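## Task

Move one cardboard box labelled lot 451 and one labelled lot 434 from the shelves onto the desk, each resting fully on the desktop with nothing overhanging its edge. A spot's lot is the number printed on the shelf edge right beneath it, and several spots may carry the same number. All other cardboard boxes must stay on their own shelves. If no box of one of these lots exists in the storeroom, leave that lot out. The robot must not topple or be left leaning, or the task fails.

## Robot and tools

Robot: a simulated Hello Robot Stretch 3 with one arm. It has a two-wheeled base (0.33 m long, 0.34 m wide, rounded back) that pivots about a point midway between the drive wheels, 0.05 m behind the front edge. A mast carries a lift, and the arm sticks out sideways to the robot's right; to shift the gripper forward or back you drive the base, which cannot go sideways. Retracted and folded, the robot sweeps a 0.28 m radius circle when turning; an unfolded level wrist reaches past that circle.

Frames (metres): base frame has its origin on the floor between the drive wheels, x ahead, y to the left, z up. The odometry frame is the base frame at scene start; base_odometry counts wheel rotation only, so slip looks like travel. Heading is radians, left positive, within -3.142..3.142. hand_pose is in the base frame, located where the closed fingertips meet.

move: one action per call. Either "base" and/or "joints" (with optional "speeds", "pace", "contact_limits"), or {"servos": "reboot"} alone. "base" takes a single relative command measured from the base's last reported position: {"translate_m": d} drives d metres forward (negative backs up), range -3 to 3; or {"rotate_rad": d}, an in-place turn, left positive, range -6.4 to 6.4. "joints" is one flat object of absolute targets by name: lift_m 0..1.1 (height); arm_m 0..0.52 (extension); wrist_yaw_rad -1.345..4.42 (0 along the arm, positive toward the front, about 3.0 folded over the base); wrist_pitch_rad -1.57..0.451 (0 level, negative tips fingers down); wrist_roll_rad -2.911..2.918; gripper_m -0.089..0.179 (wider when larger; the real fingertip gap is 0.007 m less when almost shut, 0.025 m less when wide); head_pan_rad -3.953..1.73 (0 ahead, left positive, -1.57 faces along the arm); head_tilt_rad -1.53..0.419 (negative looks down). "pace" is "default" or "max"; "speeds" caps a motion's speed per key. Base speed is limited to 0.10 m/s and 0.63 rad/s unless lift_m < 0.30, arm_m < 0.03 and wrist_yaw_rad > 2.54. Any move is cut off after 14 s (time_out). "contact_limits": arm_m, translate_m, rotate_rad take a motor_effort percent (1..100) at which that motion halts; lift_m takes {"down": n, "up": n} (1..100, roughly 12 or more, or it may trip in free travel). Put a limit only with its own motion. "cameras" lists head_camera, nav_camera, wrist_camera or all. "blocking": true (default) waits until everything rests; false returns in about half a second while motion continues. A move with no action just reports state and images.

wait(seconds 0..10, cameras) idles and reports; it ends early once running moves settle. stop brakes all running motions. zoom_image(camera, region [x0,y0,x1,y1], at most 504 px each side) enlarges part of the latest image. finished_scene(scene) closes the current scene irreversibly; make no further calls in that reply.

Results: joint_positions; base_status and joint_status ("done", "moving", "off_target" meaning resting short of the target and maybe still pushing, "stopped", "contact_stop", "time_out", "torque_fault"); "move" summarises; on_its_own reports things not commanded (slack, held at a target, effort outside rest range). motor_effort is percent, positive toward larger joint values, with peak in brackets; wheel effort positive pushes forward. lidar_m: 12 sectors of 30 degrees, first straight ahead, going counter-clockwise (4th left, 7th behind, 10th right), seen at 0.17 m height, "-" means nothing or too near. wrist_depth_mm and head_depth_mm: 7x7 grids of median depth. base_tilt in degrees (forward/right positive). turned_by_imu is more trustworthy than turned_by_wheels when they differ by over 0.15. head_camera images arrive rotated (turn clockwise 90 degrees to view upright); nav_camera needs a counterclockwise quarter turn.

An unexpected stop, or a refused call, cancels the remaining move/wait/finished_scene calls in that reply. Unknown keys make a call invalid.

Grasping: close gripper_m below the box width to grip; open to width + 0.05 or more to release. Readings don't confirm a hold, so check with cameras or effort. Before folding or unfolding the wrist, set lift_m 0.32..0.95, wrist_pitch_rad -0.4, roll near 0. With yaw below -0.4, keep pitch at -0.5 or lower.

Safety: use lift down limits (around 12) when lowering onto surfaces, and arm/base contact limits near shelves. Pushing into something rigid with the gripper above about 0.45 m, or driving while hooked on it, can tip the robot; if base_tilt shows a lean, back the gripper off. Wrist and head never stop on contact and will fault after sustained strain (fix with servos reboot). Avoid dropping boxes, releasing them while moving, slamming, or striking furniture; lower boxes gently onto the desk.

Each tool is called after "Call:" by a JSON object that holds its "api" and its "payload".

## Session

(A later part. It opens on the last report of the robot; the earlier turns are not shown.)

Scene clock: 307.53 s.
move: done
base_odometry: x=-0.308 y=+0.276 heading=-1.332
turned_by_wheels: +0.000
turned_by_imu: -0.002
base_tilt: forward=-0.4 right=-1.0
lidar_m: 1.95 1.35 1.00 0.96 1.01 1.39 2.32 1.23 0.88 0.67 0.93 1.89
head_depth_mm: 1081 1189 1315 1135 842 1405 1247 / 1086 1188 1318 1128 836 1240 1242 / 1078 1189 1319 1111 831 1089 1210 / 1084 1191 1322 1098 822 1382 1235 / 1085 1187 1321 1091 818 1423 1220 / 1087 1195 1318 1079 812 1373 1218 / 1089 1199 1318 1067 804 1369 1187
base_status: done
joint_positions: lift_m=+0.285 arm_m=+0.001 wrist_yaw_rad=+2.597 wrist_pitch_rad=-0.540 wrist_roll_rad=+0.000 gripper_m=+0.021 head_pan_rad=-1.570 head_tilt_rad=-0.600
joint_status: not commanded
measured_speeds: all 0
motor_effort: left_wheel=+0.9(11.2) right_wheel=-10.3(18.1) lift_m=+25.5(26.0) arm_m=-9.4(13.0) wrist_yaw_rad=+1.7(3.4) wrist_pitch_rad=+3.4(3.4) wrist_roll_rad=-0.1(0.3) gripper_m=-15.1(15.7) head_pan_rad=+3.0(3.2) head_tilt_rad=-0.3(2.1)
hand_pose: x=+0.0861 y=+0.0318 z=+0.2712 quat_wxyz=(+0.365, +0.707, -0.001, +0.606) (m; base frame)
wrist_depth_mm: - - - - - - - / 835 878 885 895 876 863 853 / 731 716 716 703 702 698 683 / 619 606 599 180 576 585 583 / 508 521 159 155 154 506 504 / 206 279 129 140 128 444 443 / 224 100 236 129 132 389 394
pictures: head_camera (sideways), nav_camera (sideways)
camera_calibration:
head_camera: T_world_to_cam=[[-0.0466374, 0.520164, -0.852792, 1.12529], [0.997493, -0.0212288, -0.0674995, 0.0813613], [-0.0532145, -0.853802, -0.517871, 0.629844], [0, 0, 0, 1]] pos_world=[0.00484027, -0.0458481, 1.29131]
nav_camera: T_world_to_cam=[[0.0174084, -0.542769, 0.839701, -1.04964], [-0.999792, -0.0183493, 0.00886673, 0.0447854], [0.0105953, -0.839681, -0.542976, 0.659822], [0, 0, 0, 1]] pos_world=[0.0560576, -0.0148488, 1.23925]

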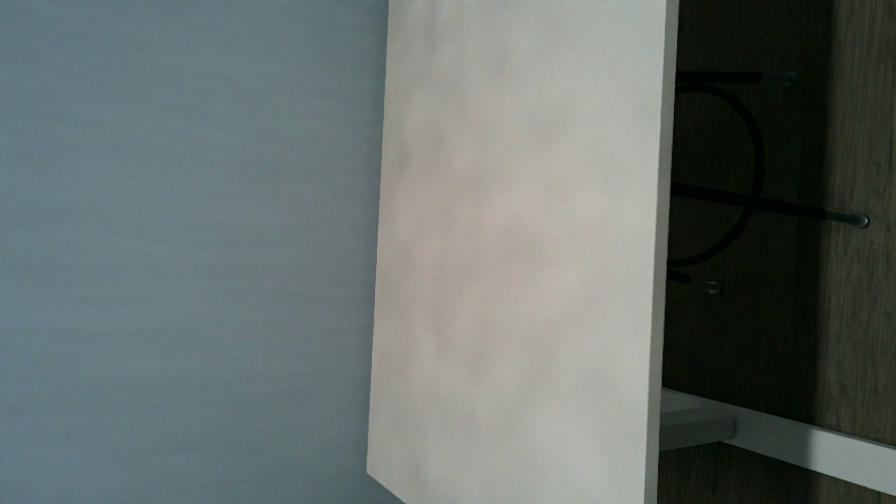

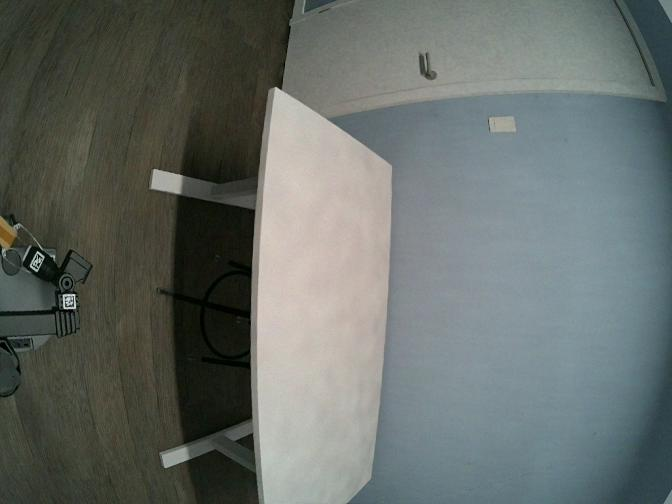

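Call:
{"api": "move", "payload": {"joints": {"lift_m": 0.86}, "pace": "max"}}

Call:
{"api": "move", "payload": {"joints": {"wrist_yaw_rad": 0.0}}}

Call:
{"api": "move", "payload": {"joints": {"arm_m": 0.34, "lift_m": 0.80}, "cameras": ["wrist_camera"]}}

Call:
{"api": "move", "payload": {"joints": {"lift_m": 0.767}, "speeds": {"lift_m": 0.03}, "contact_limits": {"lift_m": {"down": 12}}, "cameras": ["wrist_camera"]}}

Scene clock: 326.70 s.
move: done
base_odometry: x=-0.308 y=+0.276 heading=-1.332
turned_by_wheels: +0.000
turned_by_imu: +0.000
base_tilt: forward=-0.3 right=-1.2
lidar_m: 1.96 1.34 1.00 0.96 1.00 1.40 2.31 1.23 0.88 0.67 0.93 1.88
head_depth_mm: 1082 1187 1322 1139 841 1414 - / 1080 1185 1318 1127 835 1238 - / 1081 1191 1322 1114 828 1095 1289 / 1089 1195 1319 1100 823 1389 - / 1088 1187 1329 1089 817 1424 - / 1081 1194 1326 1078 810 1384 1244 / 1087 1197 1320 1073 806 1375 1188
base_status: not commanded
joint_positions: lift_m=+0.860 arm_m=+0.001 wrist_yaw_rad=+2.597 wrist_pitch_rad=-0.541 wrist_roll_rad=+0.000 gripper_m=+0.021 head_pan_rad=-1.570 head_tilt_rad=-0.600
joint_status: all done
measured_speeds: all 0
motor_effort: left_wheel=+0.2(1.3) right_wheel=-9.4(10.9) lift_m=+28.6(34.6) arm_m=-5.0(8.0) wrist_yaw_rad=+1.3(3.4) wrist_pitch_rad=+3.4(3.5) wrist_roll_rad=-0.1(0.3) gripper_m=-15.0(15.6) head_pan_rad=+3.2(4.2) head_tilt_rad=+0.5(1.3)
hand_pose: x=+0.0861 y=+0.0317 z=+0.8462 quat_wxyz=(+0.365, +0.707, -0.001, +0.606) (m; base frame)
wrist_depth_mm: - - - - - - - / - - - - - - - / - - - - - - - / - - - 180 - - - / - - 155 155 155 - - / 204 - 129 140 128 - - / 225 236 129 129 132 934 955
pictures: none

Scene clock: 329.00 s.
move: done
base_odometry: x=-0.308 y=+0.276 heading=-1.332
turned_by_wheels: +0.000
turned_by_imu: +0.000
base_tilt: forward=-0.3 right=-1.3
lidar_m: 1.96 1.35 1.00 0.96 1.01 1.40 2.32 1.23 0.88 0.67 0.93 1.89
head_depth_mm: 1079 1185 1312 1136 844 1418 - / 1083 1185 1310 1127 835 1247 - / 1082 1190 1313 1111 828 721 1259 / 1083 1189 1321 1099 823 498 307 / 1087 1190 1317 1088 816 1417 1221 / 1094 1197 1319 1077 813 1379 1211 / 1089 1197 1321 1071 806 1375 1180
base_status: not commanded
joint_positions: lift_m=+0.860 arm_m=+0.001 wrist_yaw_rad=+0.003 wrist_pitch_rad=-0.541 wrist_roll_rad=+0.000 gripper_m=+0.021 head_pan_rad=-1.570 head_tilt_rad=-0.600
joint_status: all done
measured_speeds: all 0
motor_effort: left_wheel=+0.6(1.2) right_wheel=-10.7(10.9) lift_m=+24.4(28.6) arm_m=-3.6(5.2) wrist_yaw_rad=-2.6(8.3) wrist_pitch_rad=+3.5(3.5) wrist_roll_rad=+0.2(0.3) gripper_m=-15.1(15.7) head_pan_rad=+3.3(3.9) head_tilt_rad=+0.4(1.3)
hand_pose: x=-0.0209 y=-0.3528 z=+0.8462 quat_wxyz=(+0.682, +0.190, -0.681, -0.188) (m; base frame)
wrist_depth_mm: - - - - - - - / - - - - - - - / - - - - - - - / - - - 178 178 - - / - - 155 156 154 - - / - - 129 140 128 - - / 984 99 129 129 132 939 949
pictures: none

Scene clock: 332.70 s.
move: done
base_odometry: x=-0.308 y=+0.276 heading=-1.332
turned_by_wheels: +0.000
turned_by_imu: +0.000
base_tilt: forward=-0.3 right=-1.3
lidar_m: 1.95 1.35 1.00 0.96 1.01 1.40 2.32 1.23 0.88 0.67 0.93 1.88
head_depth_mm: 1077 1190 1317 1135 842 341 - / 1085 1188 1313 1121 419 340 1212 / 1084 1188 1321 538 527 1093 1212 / 1086 1190 1313 1099 606 1362 1224 / 1086 1187 1323 1092 818 1431 1230 / 1092 1197 1324 1084 809 1380 1216 / 1086 1193 1325 1072 805 1369 1183
base_status: not commanded
joint_positions: lift_m=+0.800 arm_m=+0.340 wrist_yaw_rad=+0.003 wrist_pitch_rad=-0.541 wrist_roll_rad=+0.000 gripper_m=+0.021 head_pan_rad=-1.570 head_tilt_rad=-0.600
joint_status: all done
measured_speeds: all 0
motor_effort: left_wheel=+0.4(1.2) right_wheel=-10.0(10.6) lift_m=+30.5(33.2) arm_m=+13.0(15.9) wrist_yaw_rad=-4.7(4.7) wrist_pitch_rad=+3.4(3.5) wrist_roll_rad=-0.1(0.3) gripper_m=-15.3(15.6) head_pan_rad=+3.3(3.8) head_tilt_rad=+1.1(2.1)
hand_pose: x=-0.0209 y=-0.6922 z=+0.7861 quat_wxyz=(+0.682, +0.190, -0.681, -0.188) (m; base frame)
wrist_depth_mm: - - - - - - - / - - - - - - - / - - - - - - - / - - - 178 - - - / - - 151 155 149 - - / - - 129 141 128 - - / - 99 126 129 127 - -
pictures: wrist_camera
camera_calibration:
wrist_camera: T_world_to_cam=[[-0.998901, -0.0362203, -0.0297345, -0.0159669], [-0.00259352, 0.676268, -0.736651, 1.07974], [0.0467902, -0.735765, -0.675619, 0.188912], [0, 0, 0, 1]] pos_world=[-0.0219882, -0.591779, 0.922552]

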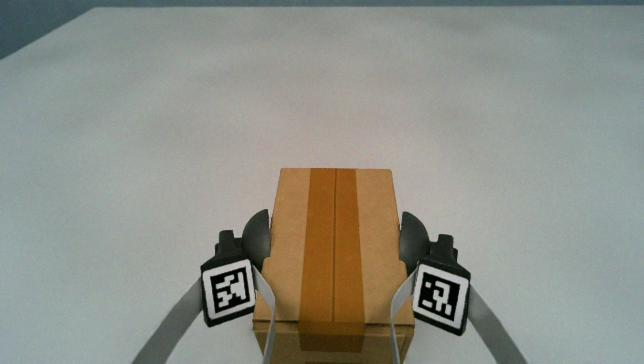

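Scene clock: 334.23 s.
move: done
base_odometry: x=-0.308 y=+0.276 heading=-1.332
turned_by_wheels: +0.000
turned_by_imu: +0.000
base_tilt: forward=-0.3 right=-1.2
lidar_m: 1.96 1.34 1.00 0.97 1.01 1.39 2.32 1.23 0.88 0.67 0.93 1.89
head_depth_mm: 1081 1183 1314 1132 841 1377 306 / 1084 1183 1321 1125 490 369 325 / 1081 1193 1322 1111 535 1095 1213 / 1081 1182 1317 1102 555 1393 1229 / 1089 1194 1322 1091 818 1426 1220 / 1087 1197 1324 1080 812 1382 1214 / 1090 1193 1322 1074 804 1380 1185
base_status: not commanded
joint_positions: lift_m=+0.767 arm_m=+0.340 wrist_yaw_rad=+0.003 wrist_pitch_rad=-0.518 wrist_roll_rad=+0.000 gripper_m=+0.021 head_pan_rad=-1.570 head_tilt_rad=-0.600
joint_status: all done
measured_speeds: all 0
motor_effort: left_wheel=+0.8(1.1) right_wheel=-10.5(10.8) lift_m=+19.1(27.8) arm_m=+10.5(13.4) wrist_yaw_rad=-1.9(4.2) wrist_pitch_rad=-0.7(3.5) wrist_roll_rad=+0.1(0.3) gripper_m=-15.1(15.5) head_pan_rad=+3.3(3.6) head_tilt_rad=+1.1(1.9)
contact_limits: lift_m down 12 (down: maximum 72; up: maximum 65)
hand_pose: x=-0.0209 y=-0.6956 z=+0.7578 quat_wxyz=(+0.684, +0.182, -0.683, -0.181) (m; base frame)
wrist_depth_mm: - - - - - - - / - - - - - - - / - - - - - - - / - - - 177 - - - / - - 151 157 149 - - / - - 129 140 128 - - / - 99 126 129 127 - -
pictures: wrist_camera
camera_calibration:
wrist_camera: T_world_to_cam=[[-0.998902, -0.0368089, -0.0289919, -0.0178978], [-0.00249419, 0.659648, -0.751571, 1.06084], [0.046789, -0.750673, -0.659015, 0.144394], [0, 0, 0, 1]] pos_world=[-0.0219883, -0.592049, 0.891938]

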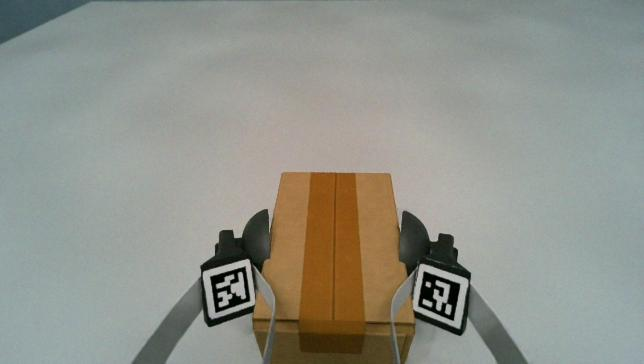

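Call:
{"api": "move", "payload": {"joints": {"lift_m": 0.773}}}

Call:
{"api": "move", "payload": {"joints": {"gripper_m": 0.179}}}

Call:
{"api": "move", "payload": {"joints": {"lift_m": 0.88}, "pace": "max", "cameras": ["wrist_camera"]}}

Call:
{"api": "move", "payload": {"joints": {"arm_m": 0.0, "wrist_yaw_rad": 3.0, "wrist_pitch_rad": -0.45, "gripper_m": 0.04}, "pace": "max"}}

Call:
{"api": "move", "payload": {"base": {"translate_m": -1.7}, "joints": {"lift_m": 0.28}, "pace": "max", "cameras": ["nav_camera"]}}

Call:
{"api": "move", "payload": {"base": {"rotate_rad": 1.6}, "joints": {"head_pan_rad": 0.0, "head_tilt_rad": -0.3}, "pace": "max", "cameras": ["nav_camera"]}}

Scene clock: 353.10 s.
move: done
base_odometry: x=-0.308 y=+0.276 heading=-1.332
turned_by_wheels: +0.000
turned_by_imu: +0.000
base_tilt: forward=-0.4 right=-1.3
lidar_m: 1.95 1.35 1.00 0.96 1.01 1.40 2.32 1.23 0.88 0.67 0.93 1.88
head_depth_mm: 1081 1185 1312 1132 842 735 301 / 1085 1183 1319 1118 456 362 325 / 1087 1193 1316 1112 528 1092 1204 / 1084 1194 1320 1101 570 1359 1226 / 1083 1201 1318 1088 816 1419 1219 / 1087 1193 1329 1079 812 1374 1222 / 1089 1197 1324 1066 805 1368 1178
base_status: not commanded
joint_positions: lift_m=+0.773 arm_m=+0.340 wrist_yaw_rad=+0.003 wrist_pitch_rad=-0.539 wrist_roll_rad=+0.000 gripper_m=+0.021 head_pan_rad=-1.570 head_tilt_rad=-0.600
joint_status: all done
measured_speeds: all 0
motor_effort: left_wheel=+0.4(1.2) right_wheel=-10.6(10.6) lift_m=+31.7(32.5) arm_m=+5.0(7.0) wrist_yaw_rad=-3.5(3.9) wrist_pitch_rad=+3.0(3.1) wrist_roll_rad=-0.2(0.2) gripper_m=-14.9(15.6) head_pan_rad=+2.6(3.4) head_tilt_rad=+1.9(2.2)
hand_pose: x=-0.0209 y=-0.6925 z=+0.7596 quat_wxyz=(+0.682, +0.189, -0.681, -0.188) (m; base frame)
wrist_depth_mm: - - - - - - - / - - - - - - - / - - - - - - - / - - - 179 - - - / - - 151 156 149 - - / - - 129 140 128 - - / - 99 126 129 127 - -
pictures: none

Scene clock: 355.23 s.
move: done
base_odometry: x=-0.308 y=+0.276 heading=-1.332
turned_by_wheels: +0.000
turned_by_imu: +0.000
base_tilt: forward=-0.4 right=-1.3
lidar_m: 1.95 1.34 1.00 0.96 1.01 1.40 2.32 1.23 0.88 0.67 0.93 1.88
head_depth_mm: 1078 1189 1315 1129 844 733 301 / 1081 1182 1312 1118 457 362 325 / 1080 1189 1317 1112 528 1094 1208 / 1084 1193 1328 1100 569 1358 1225 / 1084 1188 1320 1089 794 1418 1232 / 1091 1202 1316 1077 811 1379 1221 / 1089 1193 1320 1066 803 1373 1180
base_status: not commanded
joint_positions: lift_m=+0.773 arm_m=+0.340 wrist_yaw_rad=+0.003 wrist_pitch_rad=-0.539 wrist_roll_rad=+0.000 gripper_m=+0.179 head_pan_rad=-1.570 head_tilt_rad=-0.600
joint_status: all done
measured_speeds: all 0
motor_effort: left_wheel=+0.6(1.5) right_wheel=-9.9(10.7) lift_m=+23.2(32.1) arm_m=+2.1(5.6) wrist_yaw_rad=-3.2(4.3) wrist_pitch_rad=+3.0(3.1) wrist_roll_rad=-0.2(0.3) gripper_m=+0.3(84.5) head_pan_rad=+3.0(3.3) head_tilt_rad=+2.7(2.7)
hand_pose: x=-0.0209 y=-0.6925 z=+0.7595 quat_wxyz=(+0.682, +0.189, -0.681, -0.188) (m; base frame)
wrist_depth_mm: - - - - - - - / - - - - - - - / - - - - - - - / - - - 178 - - - / - 142 - 157 156 - - / - 126 - 142 137 - - / - - - 129 127 - 105
pictures: none

Scene clock: 356.73 s.
move: done
base_odometry: x=-0.308 y=+0.276 heading=-1.332
turned_by_wheels: +0.000
turned_by_imu: +0.000
base_tilt: forward=-0.3 right=-1.2
lidar_m: 1.95 1.35 1.00 0.97 1.01 1.40 2.32 1.23 0.88 0.67 0.93 1.88
head_depth_mm: 1079 1185 1314 1135 310 - 1217 / 1085 1185 1312 400 335 1365 1240 / 1085 1183 1287 477 832 1090 1208 / 1085 1191 1324 495 793 1364 1222 / 1083 1197 1326 1094 819 1421 1221 / 1089 1196 1330 1078 811 1372 1218 / 1093 1196 1321 1073 804 1370 1182
base_status: not commanded
joint_positions: lift_m=+0.880 arm_m=+0.340 wrist_yaw_rad=+0.003 wrist_pitch_rad=-0.538 wrist_roll_rad=+0.000 gripper_m=+0.179 head_pan_rad=-1.570 head_tilt_rad=-0.600
joint_status: all done
measured_speeds: all 0
motor_effort: left_wheel=+0.7(1.2) right_wheel=-10.3(10.8) lift_m=+31.2(34.4) arm_m=+0.5(2.6) wrist_yaw_rad=-2.7(4.0) wrist_pitch_rad=+2.8(3.0) wrist_roll_rad=+0.0(0.3) gripper_m=+0.9(1.2) head_pan_rad=+2.6(3.2) head_tilt_rad=+2.2(3.0)
hand_pose: x=-0.0209 y=-0.6927 z=+0.8667 quat_wxyz=(+0.682, +0.189, -0.681, -0.187) (m; base frame)
wrist_depth_mm: - - - - - - - / - - - - - - - / - - - - - - - / - - - - - - - / - 143 - - - - - / - 126 - 252 - - - / - - - 229 - - 105
pictures: wrist_camera
camera_calibration:
wrist_camera: T_world_to_cam=[[-0.998901, -0.0363091, -0.0296304, -0.0137361], [-0.00259415, 0.674122, -0.738616, 1.13959], [0.046793, -0.737727, -0.673475, 0.239855], [0, 0, 0, 1]] pos_world=[-0.0219882, -0.591775, 1.00285]

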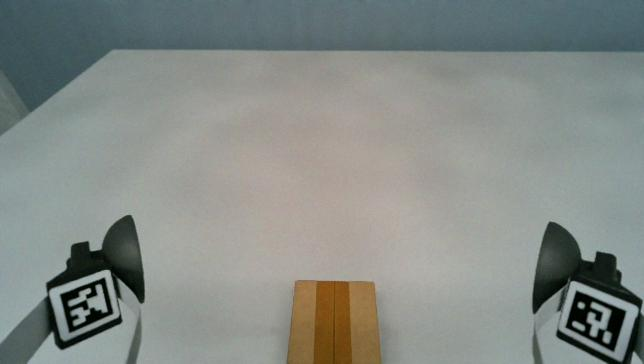

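Scene clock: 358.87 s.
move: done
base_odometry: x=-0.308 y=+0.276 heading=-1.332
turned_by_wheels: +0.000
turned_by_imu: +0.000
base_tilt: forward=-0.3 right=-1.3
lidar_m: 1.95 1.35 1.00 0.96 1.01 1.40 2.32 1.23 0.88 0.67 0.93 1.89
head_depth_mm: 1086 1183 1320 1133 841 1460 - / 1082 1187 1315 1122 836 1195 - / 1079 1185 1325 1115 832 1098 - / 1081 1187 1316 1099 799 1387 - / 1085 1189 1323 1093 819 1419 - / 1084 1196 1329 1082 811 1370 1250 / 1091 1196 1322 1070 805 1365 1184
base_status: not commanded
joint_positions: lift_m=+0.880 arm_m=+0.001 wrist_yaw_rad=+2.997 wrist_pitch_rad=-0.468 wrist_roll_rad=+0.000 gripper_m=+0.040 head_pan_rad=-1.570 head_tilt_rad=-0.600
joint_status: all done
measured_speeds: all 0
motor_effort: left_wheel=+0.7(1.3) right_wheel=-9.4(10.8) lift_m=+24.0(31.5) arm_m=-12.9(14.2) wrist_yaw_rad=+2.1(7.6) wrist_pitch_rad=+2.9(5.2) wrist_roll_rad=+0.2(0.3) gripper_m=+0.5(84.1) head_pan_rad=+2.8(3.3) head_tilt_rad=+2.3(3.0)
hand_pose: x=+0.0101 y=+0.0700 z=+0.8816 quat_wxyz=(+0.214, +0.697, +0.114, +0.674) (m; base frame)
wrist_depth_mm: - 139 - - - - - / - 150 - - - - - / - 167 - - - - - / - 195 220 - - - - / - - 212 - - - - / - - 126 - 129 - - / - - 279 - - - -
pictures: none

Scene clock: 368.53 s.
move: done
base_odometry: x=-0.710 y=+1.928 heading=-1.332
turned_by_wheels: +0.000
turned_by_imu: -0.002
base_tilt: forward=-0.2 right=-1.2
lidar_m: 3.61 1.39 1.07 2.33 0.89 0.66 0.64 0.66 0.92 1.29 1.13 1.70
head_depth_mm: 1057 1159 1282 1436 1614 1490 1244 / 1054 1159 1279 1446 1648 1477 1248 / 1056 1155 1281 1448 1639 1480 1233 / 1061 1156 1289 1447 1655 1476 1224 / 1060 1160 1294 1450 1649 1460 1220 / 1063 1165 1288 1452 1620 1450 1216 / 1056 1170 1299 1454 1631 1453 1210
base_status: done
joint_positions: lift_m=+0.280 arm_m=+0.001 wrist_yaw_rad=+2.997 wrist_pitch_rad=-0.468 wrist_roll_rad=+0.000 gripper_m=+0.040 head_pan_rad=-1.570 head_tilt_rad=-0.600
joint_status: all done
measured_speeds: all 0
motor_effort: left_wheel=-0.5(14.0) right_wheel=-8.0(17.8) lift_m=+30.1(31.6) arm_m=-3.5(13.2) wrist_yaw_rad=+0.4(3.6) wrist_pitch_rad=+2.9(3.0) wrist_roll_rad=+0.2(0.3) gripper_m=+0.5(1.0) head_pan_rad=+1.9(3.1) head_tilt_rad=+3.1(4.4)
hand_pose: x=+0.0101 y=+0.0700 z=+0.2816 quat_wxyz=(+0.213, +0.697, +0.114, +0.674) (m; base frame)
wrist_depth_mm: - 139 - - - - - / 862 150 - - - - - / 803 166 746 808 801 781 787 / 676 625 221 652 650 636 639 / 567 546 211 535 530 541 540 / 487 296 126 284 129 472 467 / 260 266 246 257 395 413 414
pictures: nav_camera (sideways)
camera_calibration:
nav_camera: T_world_to_cam=[[0.0175184, -0.542577, 0.839823, -1.04979], [-0.999787, -0.0186583, 0.00880081, 0.0448639], [0.0108945, -0.839799, -0.542789, 0.659571], [0, 0, 0, 1]] pos_world=[0.0560593, -0.0148503, 1.23925]

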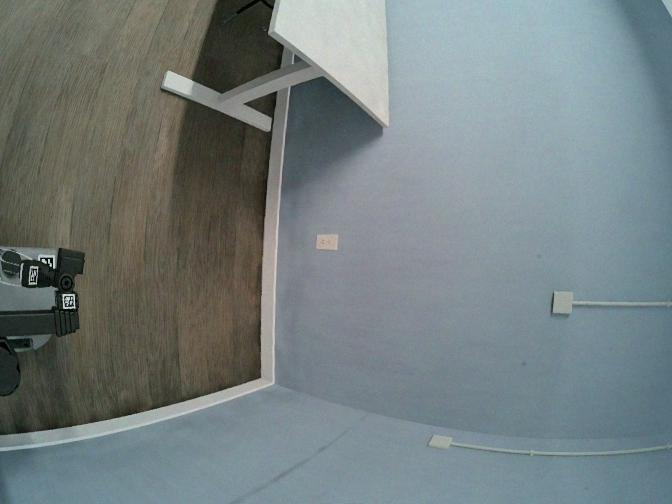

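Scene clock: 370.70 s.
move: done
base_odometry: x=-0.710 y=+1.928 heading=+0.268
turned_by_wheels: +1.600
turned_by_imu: +1.569
base_tilt: forward=-0.4 right=-1.2
lidar_m: 2.23 0.88 0.65 0.63 0.66 0.93 1.29 1.14 1.51 3.50 1.38 1.07
head_depth_mm: 1229 1190 1160 1135 1104 1088 1147 / 2121 2210 2338 2425 2552 1802 1454 / 2124 2222 2325 2448 2564 2021 1556 / 2120 2204 2344 2462 2597 2004 1542 / 2136 2213 2325 2447 2543 1986 1525 / 2114 2213 2312 2409 2517 1992 1536 / 1663 1693 1718 1771 1809 1812 1530
base_status: done
joint_positions: lift_m=+0.280 arm_m=+0.001 wrist_yaw_rad=+2.997 wrist_pitch_rad=-0.468 wrist_roll_rad=+0.000 gripper_m=+0.040 head_pan_rad=+0.007 head_tilt_rad=-0.296
joint_status: all done
measured_speeds: all 0
motor_effort: left_wheel=-5.5(15.5) right_wheel=+6.9(14.0) lift_m=+29.4(30.4) arm_m=-12.5(12.5) wrist_yaw_rad=+2.2(3.6) wrist_pitch_rad=+2.8(3.0) wrist_roll_rad=+0.1(0.3) gripper_m=+0.2(0.9) head_pan_rad=-3.2(5.6) head_tilt_rad=-3.3(8.1)
hand_pose: x=+0.0101 y=+0.0700 z=+0.2816 quat_wxyz=(+0.213, +0.697, +0.114, +0.674) (m; base frame)
wrist_depth_mm: 601 139 618 626 631 - - / - 150 160 - - - - / - 165 177 742 762 752 742 / 670 621 219 656 644 645 630 / 567 542 211 539 529 545 539 / 484 297 127 284 129 469 466 / 262 265 244 257 396 413 411
pictures: nav_camera (sideways)
camera_calibration:
nav_camera: T_world_to_cam=[[0.266353, 0.0189351, 0.963689, -1.21293], [0.0214176, -0.999676, 0.0137226, 0.0321404], [0.963637, 0.0169849, -0.266673, 0.294454], [0, 0, 0, 1]] pos_world=[0.038633, 0.0500956, 1.24697]

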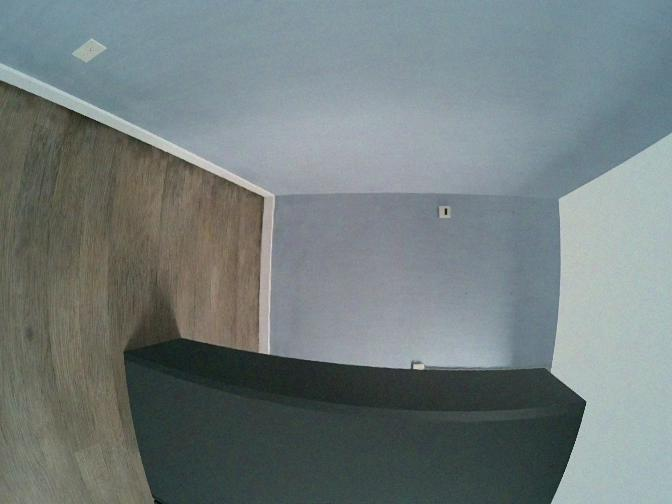

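Call:
{"api": "move", "payload": {"base": {"translate_m": 1.93}, "joints": {"head_pan_rad": -1.3, "head_tilt_rad": -0.3}, "pace": "max", "cameras": ["head_camera", "nav_camera"]}}

Scene clock: 388.63 s.
move: done
base_odometry: x=+1.151 y=+2.438 heading=+0.267
turned_by_wheels: +0.000
turned_by_imu: +0.001
base_tilt: forward=-0.2 right=-1.2
lidar_m: 0.55 0.57 0.60 0.58 0.61 0.85 2.57 0.63 1.34 1.92 0.75 0.56
head_depth_mm: 2998 3554 3790 - 2954 2034 1563 / 3044 3713 3842 - 2938 2035 1547 / 2427 2680 3013 3429 2877 2014 1548 / 1602 1720 1846 2003 2158 1930 1546 / 1203 1267 1330 1404 1485 1586 1492 / 961 994 1035 1084 1133 1183 1253 / 800 826 852 882 911 954 996
base_status: done
joint_positions: lift_m=+0.280 arm_m=+0.001 wrist_yaw_rad=+2.997 wrist_pitch_rad=-0.468 wrist_roll_rad=+0.000 gripper_m=+0.040 head_pan_rad=-1.300 head_tilt_rad=-0.301
joint_status: all done
measured_speeds: all 0
motor_effort: left_wheel=-2.0(13.7) right_wheel=+8.2(13.3) lift_m=+26.8(29.1) arm_m=-11.7(13.3) wrist_yaw_rad=+1.7(3.3) wrist_pitch_rad=+2.9(3.0) wrist_roll_rad=-0.1(0.3) gripper_m=+0.5(1.0) head_pan_rad=+3.6(4.6) head_tilt_rad=+4.2(7.3)
hand_pose: x=+0.0101 y=+0.0700 z=+0.2816 quat_wxyz=(+0.213, +0.697, +0.114, +0.674) (m; base frame)
wrist_depth_mm: 558 139 574 583 592 608 621 / 610 150 607 627 630 - 672 / - 166 174 - 734 719 671 / 671 195 219 658 648 645 625 / 565 545 211 535 528 537 540 / 488 296 126 283 129 469 465 / 261 265 246 256 396 413 415
pictures: head_camera (sideways), nav_camera (sideways)
camera_calibration:
head_camera: T_world_to_cam=[[-0.110383, 0.22465, -0.968167, 1.27622], [0.972002, 0.227704, -0.0579851, 0.0691965], [0.207429, -0.947462, -0.243495, 0.271183], [0, 0, 0, 1]] pos_world=[0.0173634, -0.045524, 1.30564]
nav_camera: T_world_to_cam=[[0.0890688, -0.256911, 0.962322, -1.21002], [-0.959481, -0.281442, 0.0136693, 0.0381809], [0.267326, -0.924547, -0.271569, 0.305037], [0, 0, 0, 1]] pos_world=[0.0628642, -0.0180995, 1.24674]

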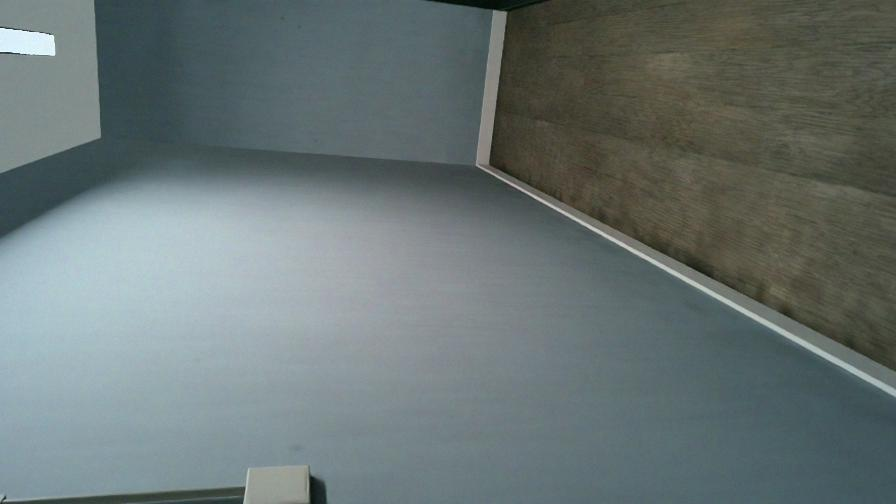

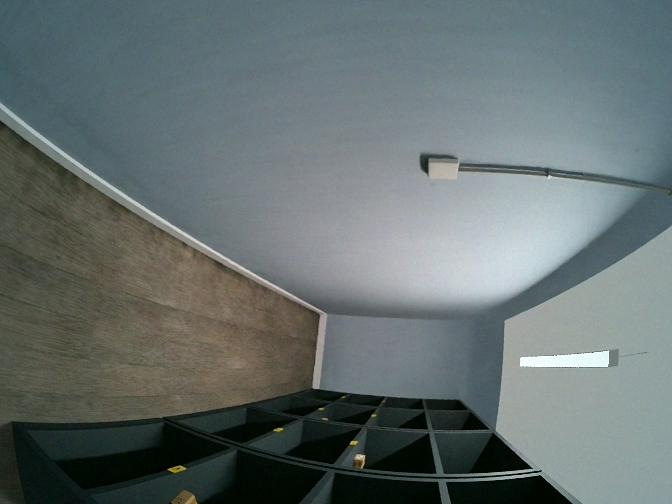

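Call:
{"api": "move", "payload": {"base": {"rotate_rad": -1.6}, "joints": {"head_pan_rad": -0.75, "head_tilt_rad": -0.25}, "pace": "max", "cameras": ["head_camera"]}}

Call:
{"api": "move", "payload": {"base": {"translate_m": 1.0}, "joints": {"head_pan_rad": -1.57, "head_tilt_rad": -0.35}, "pace": "max", "cameras": ["head_camera", "nav_camera"]}}

Scene clock: 399.10 s.
move: done
base_odometry: x=+1.151 y=+2.438 heading=-1.332
turned_by_wheels: -1.600
turned_by_imu: -1.570
base_tilt: forward=-0.3 right=-1.2
lidar_m: 1.98 0.76 0.56 0.55 0.57 0.60 0.58 0.61 0.84 2.43 0.63 1.32
head_depth_mm: 682 722 773 827 893 958 1485 / 600 634 670 711 759 808 865 / 544 566 592 623 657 696 743 / 1183 828 1266 1273 710 1129 902 / 1293 1316 1430 1422 927 1286 962 / 1280 1297 1377 1382 1452 1271 1071 / 1198 1222 1274 1299 1365 1329 1444
base_status: done
joint_positions: lift_m=+0.280 arm_m=+0.001 wrist_yaw_rad=+2.997 wrist_pitch_rad=-0.468 wrist_roll_rad=+0.000 gripper_m=+0.040 head_pan_rad=-0.746 head_tilt_rad=-0.248
joint_status: all done
measured_speeds: all 0
motor_effort: left_wheel=+4.8(15.6) right_wheel=-7.1(14.9) lift_m=+25.2(26.5) arm_m=-12.9(13.3) wrist_yaw_rad=+1.0(2.9) wrist_pitch_rad=+2.8(2.9) wrist_roll_rad=+0.0(0.3) gripper_m=+0.2(1.0) head_pan_rad=-3.0(4.6) head_tilt_rad=+3.0(7.9)
hand_pose: x=+0.0101 y=+0.0700 z=+0.2816 quat_wxyz=(+0.213, +0.697, +0.114, +0.674) (m; base frame)
wrist_depth_mm: 520 139 532 540 545 - - / - 150 160 - - - - / - 166 174 - - - - / 656 194 214 655 647 647 644 / 561 547 212 539 528 543 544 / 489 296 127 284 129 469 468 / 260 264 247 257 399 415 412
pictures: head_camera (sideways)
camera_calibration:
head_camera: T_world_to_cam=[[-0.174056, 0.0979748, -0.97985, 1.29194], [0.709479, 0.702515, -0.0557843, 0.0678981], [0.682894, -0.704893, -0.191788, 0.201026], [0, 0, 0, 1]] pos_world=[0.0394185, -0.0325754, 1.30825]

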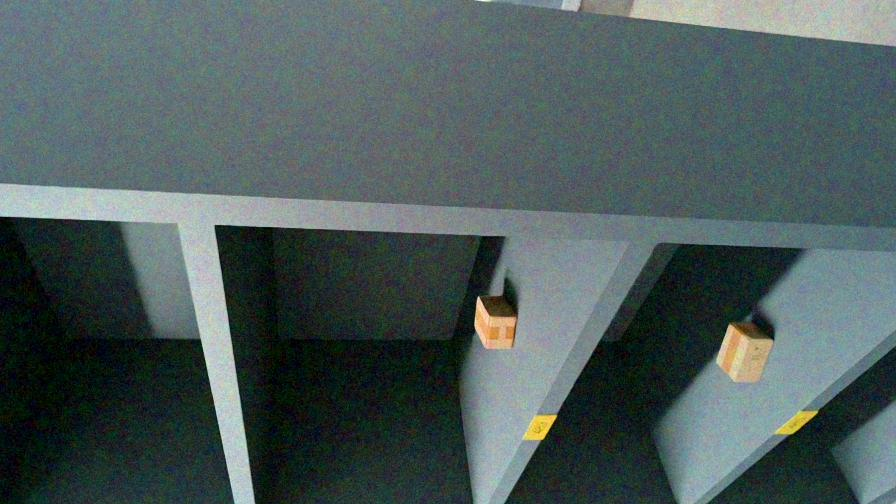

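Scene clock: 403.80 s.
move: done
base_odometry: x=+1.387 y=+1.466 heading=-1.332
turned_by_wheels: +0.000
turned_by_imu: +0.001
base_tilt: forward=-0.2 right=-1.3
lidar_m: 1.91 0.74 0.54 0.53 0.55 0.76 1.57 0.71 0.75 0.93 0.58 1.34
head_depth_mm: 388 825 872 914 663 1018 889 / 388 820 873 920 652 1016 882 / 394 824 874 918 648 1004 878 / 400 825 874 909 645 1001 875 / 407 824 876 913 639 995 868 / 411 824 877 915 636 986 864 / 386 814 861 871 627 885 846
base_status: done
joint_positions: lift_m=+0.280 arm_m=+0.001 wrist_yaw_rad=+2.997 wrist_pitch_rad=-0.468 wrist_roll_rad=+0.000 gripper_m=+0.040 head_pan_rad=-1.570 head_tilt_rad=-0.350
joint_status: all done
measured_speeds: all 0
motor_effort: left_wheel=+5.6(13.1) right_wheel=+0.7(14.7) lift_m=+24.4(25.9) arm_m=-10.2(13.1) wrist_yaw_rad=+1.2(2.9) wrist_pitch_rad=+2.8(3.0) wrist_roll_rad=+0.0(0.3) gripper_m=+0.4(1.0) head_pan_rad=+3.3(5.0) head_tilt_rad=-4.0(7.2)
hand_pose: x=+0.0100 y=+0.0700 z=+0.2816 quat_wxyz=(+0.213, +0.697, +0.114, +0.675) (m; base frame)
wrist_depth_mm: 501 139 525 531 541 543 - / 536 150 170 - - - - / - 166 174 - - - - / 649 190 198 632 641 632 643 / 562 547 211 536 530 542 538 / 490 297 127 284 129 472 467 / 260 267 247 255 399 413 413
pictures: head_camera (sideways), nav_camera (sideways)
camera_calibration:
head_camera: T_world_to_cam=[[-0.0464728, 0.292875, -0.955021, 1.25869], [0.997511, -0.0371396, -0.05993, 0.0715372], [-0.0530211, -0.955429, -0.29042, 0.333932], [0, 0, 0, 1]] pos_world=[0.00484133, -0.0469342, 1.30335]
nav_camera: T_world_to_cam=[[0.0172612, -0.317986, 0.947938, -1.19082], [-0.999793, -0.0157264, 0.01293, 0.0394771], [0.0107961, -0.947965, -0.318192, 0.367251], [0, 0, 0, 1]] pos_world=[0.0560589, -0.0299012, 1.24517]

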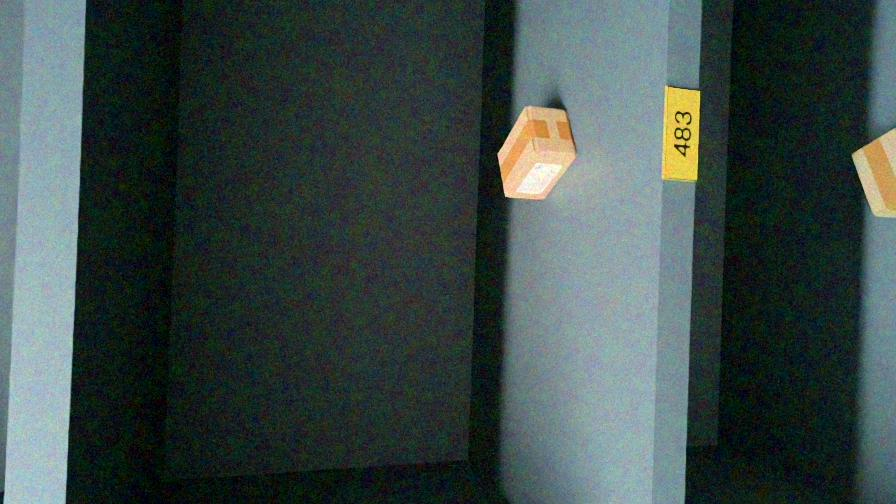

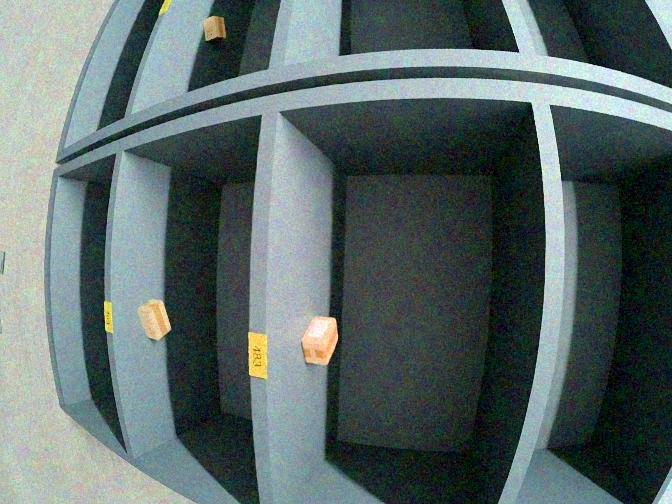

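Call:
{"api": "zoom_image", "payload": {"camera": "nav_camera", "region": [90, 290, 130, 345]}}

Call:
{"api": "move", "payload": {"base": {"translate_m": 0.86}, "joints": {"head_pan_rad": -1.45, "head_tilt_rad": -0.5}, "pace": "max", "cameras": ["head_camera", "nav_camera"]}}

Scaled by 9.164 from the camera's 672x504 image, which has a finer 792x594 frame.

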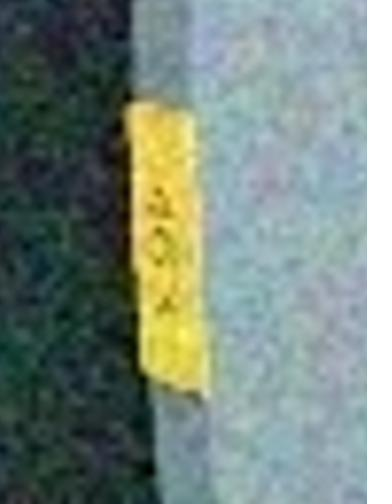

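Scene clock: 413.40 s.
move: done
base_odometry: x=+1.591 y=+0.631 heading=-1.332
turned_by_wheels: +0.000
turned_by_imu: +0.001
base_tilt: forward=-0.4 right=-1.0
lidar_m: 1.84 0.71 0.53 0.51 0.53 0.74 2.17 0.71 0.66 0.95 0.64 1.38
head_depth_mm: 753 809 877 740 563 966 784 / 760 820 890 728 583 955 780 / 772 829 909 614 580 917 775 / 784 846 917 711 1095 920 792 / 791 856 930 702 1079 942 809 / 801 871 938 699 1078 936 807 / 736 795 826 689 860 887 825
base_status: done
joint_positions: lift_m=+0.280 arm_m=+0.001 wrist_yaw_rad=+2.998 wrist_pitch_rad=-0.468 wrist_roll_rad=+0.000 gripper_m=+0.040 head_pan_rad=-1.450 head_tilt_rad=-0.500
joint_status: all done
measured_speeds: all 0
motor_effort: left_wheel=+5.0(13.2) right_wheel=+3.0(14.3) lift_m=+26.3(26.9) arm_m=-6.9(9.2) wrist_yaw_rad=+2.4(2.9) wrist_pitch_rad=+2.9(3.0) wrist_roll_rad=+0.1(0.4) gripper_m=+0.5(1.0) head_pan_rad=-2.7(5.2) head_tilt_rad=+4.5(5.0)
hand_pose: x=+0.0100 y=+0.0700 z=+0.2816 quat_wxyz=(+0.213, +0.697, +0.114, +0.675) (m; base frame)
wrist_depth_mm: 493 139 500 521 527 530 535 / 529 150 528 - - - - / - 165 174 - - - - / - 189 199 629 630 646 636 / 568 541 212 537 530 539 543 / 485 298 127 282 129 476 467 / 261 265 245 256 399 415 411
pictures: head_camera (sideways), nav_camera (sideways)
camera_calibration:
head_camera: T_world_to_cam=[[-0.0982044, 0.423891, -0.900374, 1.18771], [0.993613, 0.0922974, -0.064921, 0.0781141], [0.0555828, -0.900998, -0.430247, 0.515186], [0, 0, 0, 1]] pos_world=[0.0103881, -0.0464893, 1.29611]
nav_camera: T_world_to_cam=[[0.0720223, -0.450899, 0.889665, -1.11508], [-0.990441, -0.137538, 0.0104738, 0.0426044], [0.11764, -0.881915, -0.456495, 0.546663], [0, 0, 0, 1]] pos_world=[0.0581987, -0.0148206, 1.24115]

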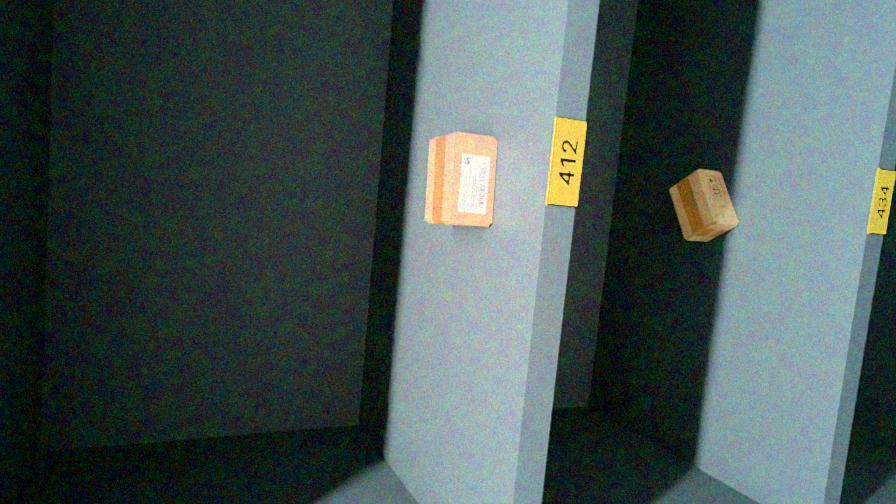

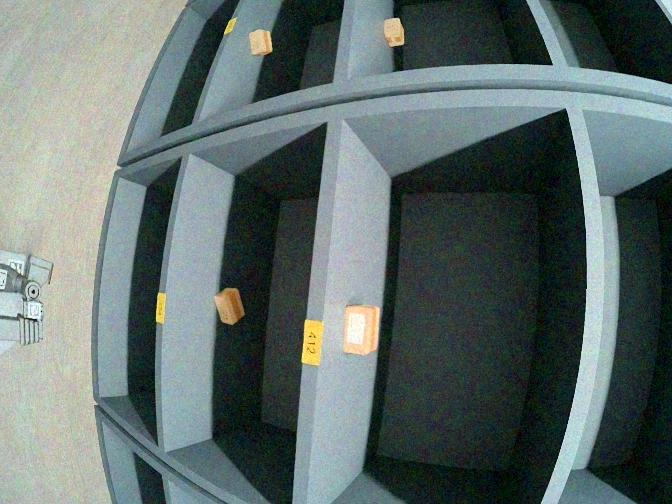

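Call:
{"api": "zoom_image", "payload": {"camera": "head_camera", "region": [862, 162, 896, 242]}}

Call:
{"api": "zoom_image", "payload": {"camera": "head_camera", "region": [655, 155, 755, 255]}}

Scaled by 6.300 from the camera's 896x504 image, which has a finer 1280x720 frame.

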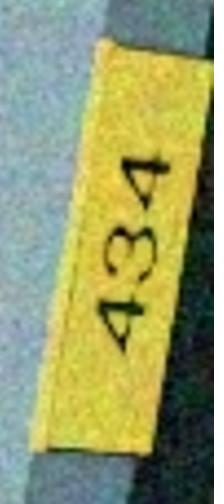

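Scaled by 5.040 from the camera's 896x504 image, which has a finer 1280x720 frame.

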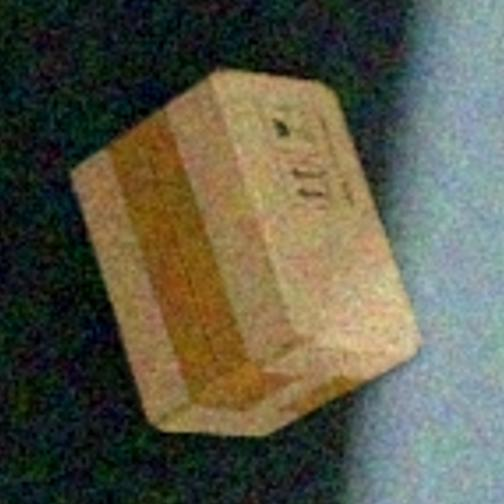

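Call:
{"api": "move", "payload": {"base": {"translate_m": -0.169}, "joints": {"lift_m": 0.6}, "pace": "max"}}

Call:
{"api": "move", "payload": {"joints": {"wrist_yaw_rad": 0.56, "wrist_pitch_rad": -0.45, "gripper_m": 0.179}, "pace": "max"}}

Call:
{"api": "move", "payload": {"joints": {"arm_m": 0.26, "lift_m": 0.585}, "cameras": ["wrist_camera"]}}

Scene clock: 453.20 s.
move: done
base_odometry: x=+1.551 y=+0.795 heading=-1.332
turned_by_wheels: +0.000
turned_by_imu: +0.000
base_tilt: forward=-0.3 right=-1.1
lidar_m: 1.85 0.72 0.53 0.51 0.54 0.74 2.19 1.30 0.56 0.95 0.78 0.75
head_depth_mm: 751 805 875 742 561 930 786 / 761 818 888 731 585 960 780 / 770 830 903 723 579 953 779 / 779 840 917 717 1091 950 794 / 792 856 931 632 1084 910 791 / 802 865 935 659 1118 933 807 / 812 881 949 694 1113 932 825
base_status: done
joint_positions: lift_m=+0.600 arm_m=+0.001 wrist_yaw_rad=+2.998 wrist_pitch_rad=-0.468 wrist_roll_rad=+0.000 gripper_m=+0.040 head_pan_rad=-1.450 head_tilt_rad=-0.500
joint_status: all done
measured_speeds: all 0
motor_effort: left_wheel=+1.3(11.7) right_wheel=-8.1(13.0) lift_m=+27.5(33.7) arm_m=-4.5(5.7) wrist_yaw_rad=+0.6(2.8) wrist_pitch_rad=+2.8(2.9) wrist_roll_rad=+0.1(0.3) gripper_m=+0.3(0.9) head_pan_rad=-3.1(3.7) head_tilt_rad=+3.6(4.8)
hand_pose: x=+0.0100 y=+0.0701 z=+0.6017 quat_wxyz=(+0.213, +0.697, +0.114, +0.675) (m; base frame)
wrist_depth_mm: 490 139 503 522 528 544 537 / 533 150 177 - - - - / - 165 174 - - - - / - 186 192 - - - - / - - 211 - 152 - - / 811 843 127 802 129 840 829 / 753 762 280 731 724 733 730
pictures: none

Scene clock: 455.13 s.
move: done
base_odometry: x=+1.551 y=+0.795 heading=-1.332
turned_by_wheels: +0.000
turned_by_imu: +0.000
base_tilt: forward=-0.4 right=-1.3
lidar_m: 1.85 0.71 0.53 0.51 0.53 0.74 2.19 1.30 0.56 0.95 0.78 0.75
head_depth_mm: 750 808 877 739 563 928 785 / 760 817 887 730 583 957 783 / 771 833 904 726 580 955 778 / 780 842 911 715 1098 947 794 / 792 851 929 632 1083 913 791 / 799 867 935 661 1113 939 809 / 809 879 946 691 1116 935 825
base_status: not commanded
joint_positions: lift_m=+0.600 arm_m=+0.001 wrist_yaw_rad=+0.563 wrist_pitch_rad=-0.468 wrist_roll_rad=+0.000 gripper_m=+0.179 head_pan_rad=-1.450 head_tilt_rad=-0.500
joint_status: all done
measured_speeds: all 0
motor_effort: left_wheel=+0.5(1.6) right_wheel=-8.0(9.0) lift_m=+23.0(28.4) arm_m=-2.7(4.0) wrist_yaw_rad=-2.9(7.2) wrist_pitch_rad=+2.8(5.0) wrist_roll_rad=-0.1(0.4) gripper_m=+1.3(83.2) head_pan_rad=-2.8(3.6) head_tilt_rad=+3.1(4.0)
hand_pose: x=+0.0948 y=-0.3298 z=+0.6017 quat_wxyz=(+0.707, +0.349, -0.615, +0.033) (m; base frame)
wrist_depth_mm: 835 507 - - - - - / - 553 489 504 456 450 483 / - - 438 406 382 379 375 / - - - - 336 311 308 / - 924 848 - - 290 268 / 122 804 833 - - - 250 / 118 730 753 - - - 105
pictures: none

Scene clock: 458.27 s.
move: done
base_odometry: x=+1.551 y=+0.795 heading=-1.332
turned_by_wheels: +0.000
turned_by_imu: +0.000
base_tilt: forward=-0.2 right=-1.2
lidar_m: 1.84 0.71 0.53 0.51 0.54 0.74 2.18 1.30 0.56 0.95 0.78 0.75
head_depth_mm: 752 807 875 739 562 931 786 / 759 816 889 732 585 961 524 / 770 834 902 724 579 956 536 / 781 841 916 716 1092 948 629 / 787 853 930 631 1080 914 769 / 798 866 936 659 1115 940 810 / 809 880 943 691 1110 933 824
base_status: not commanded
joint_positions: lift_m=+0.585 arm_m=+0.260 wrist_yaw_rad=+0.563 wrist_pitch_rad=-0.468 wrist_roll_rad=+0.000 gripper_m=+0.179 head_pan_rad=-1.450 head_tilt_rad=-0.500
joint_status: all done
measured_speeds: all 0
motor_effort: left_wheel=+0.6(1.5) right_wheel=-8.4(9.2) lift_m=+26.7(28.6) arm_m=+13.5(15.0) wrist_yaw_rad=-2.1(4.3) wrist_pitch_rad=+2.8(3.0) wrist_roll_rad=-0.1(0.3) gripper_m=+0.5(1.1) head_pan_rad=-2.4(3.6) head_tilt_rad=+2.2(3.7)
hand_pose: x=+0.0948 y=-0.5893 z=+0.5867 quat_wxyz=(+0.707, +0.349, -0.615, +0.033) (m; base frame)
wrist_depth_mm: 414 487 - - - - - / 426 470 468 466 430 406 - / 366 361 361 272 282 349 346 / 298 294 290 279 277 283 282 / 255 239 245 244 242 240 245 / 123 144 212 210 209 203 206 / 118 183 190 185 185 184 105
pictures: wrist_camera
camera_calibration:
wrist_camera: T_world_to_cam=[[-0.825912, -0.563139, -0.0272656, -0.23095], [-0.331839, 0.52464, -0.783987, 0.83304], [0.455798, -0.638456, -0.620178, 0.110626], [0, 0, 0, 1]] pos_world=[0.0352673, -0.496473, 0.715403]

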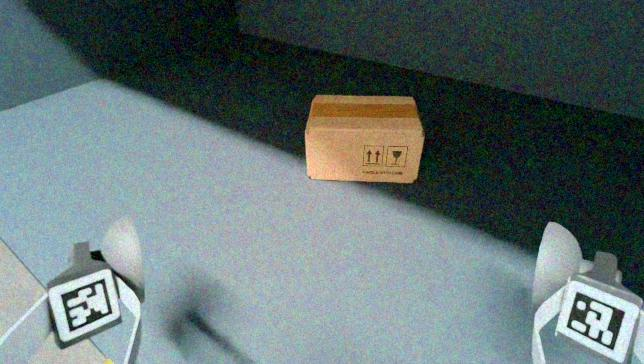

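Call:
{"api": "move", "payload": {"base": {"translate_m": 0.061}, "joints": {"arm_m": 0.392, "lift_m": 0.571}, "speeds": {"arm_m": 0.11, "translate_m": 0.05}, "contact_limits": {"arm_m": 35}, "cameras": ["wrist_camera"]}}

Scene clock: 477.53 s.
move: done
base_odometry: x=+1.565 y=+0.735 heading=-1.332
turned_by_wheels: +0.000
turned_by_imu: +0.000
base_tilt: forward=-0.5 right=-1.1
lidar_m: 1.84 0.71 0.53 0.51 0.53 0.74 2.19 1.31 0.60 0.95 0.71 0.72
head_depth_mm: 749 808 876 741 562 967 785 / 759 819 889 731 586 878 555 / 770 829 904 720 580 670 754 / 780 842 916 639 1095 776 791 / 789 853 927 634 1082 913 790 / 802 868 934 701 1119 938 808 / 812 881 949 691 1073 934 826
base_status: done
joint_positions: lift_m=+0.571 arm_m=+0.392 wrist_yaw_rad=+0.563 wrist_pitch_rad=-0.468 wrist_roll_rad=+0.000 gripper_m=+0.179 head_pan_rad=-1.450 head_tilt_rad=-0.500
joint_status: all done
measured_speeds: all 0
motor_effort: left_wheel=+4.7(10.3) right_wheel=+7.0(9.1) lift_m=+30.6(32.0) arm_m=+13.2(16.0) wrist_yaw_rad=-2.1(4.5) wrist_pitch_rad=+2.9(2.9) wrist_roll_rad=+0.0(0.4) gripper_m=+0.8(1.2) head_pan_rad=-2.4(3.2) head_tilt_rad=+1.3(2.6)
contact_limits: arm_m 35 (drawing in: default 31, maximum 55; extending or still: default 40, maximum 69)
hand_pose: x=+0.0947 y=-0.7213 z=+0.5727 quat_wxyz=(+0.707, +0.349, -0.615, +0.033) (m; base frame)
wrist_depth_mm: 365 440 - - - - - / 382 423 434 401 - - - / 336 334 331 329 324 304 - / 273 272 269 264 264 262 260 / 236 219 219 157 160 222 219 / 123 144 154 143 141 191 189 / 164 171 167 163 161 168 107
pictures: wrist_camera
camera_calibration:
wrist_camera: T_world_to_cam=[[-0.825977, -0.563044, -0.0272798, -0.305594], [-0.331786, 0.524708, -0.783964, 0.891341], [0.45572, -0.638485, -0.620206, 0.0176717], [0, 0, 0, 1]] pos_world=[0.0352674, -0.628473, 0.701403]

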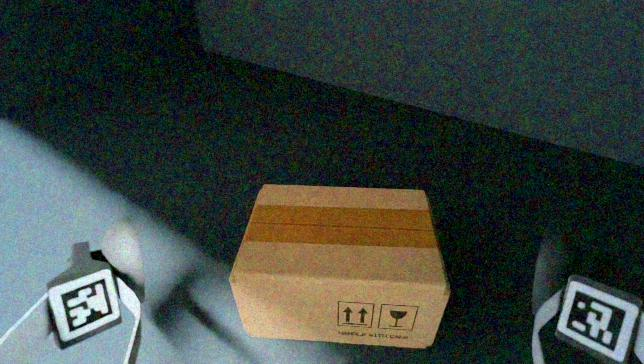

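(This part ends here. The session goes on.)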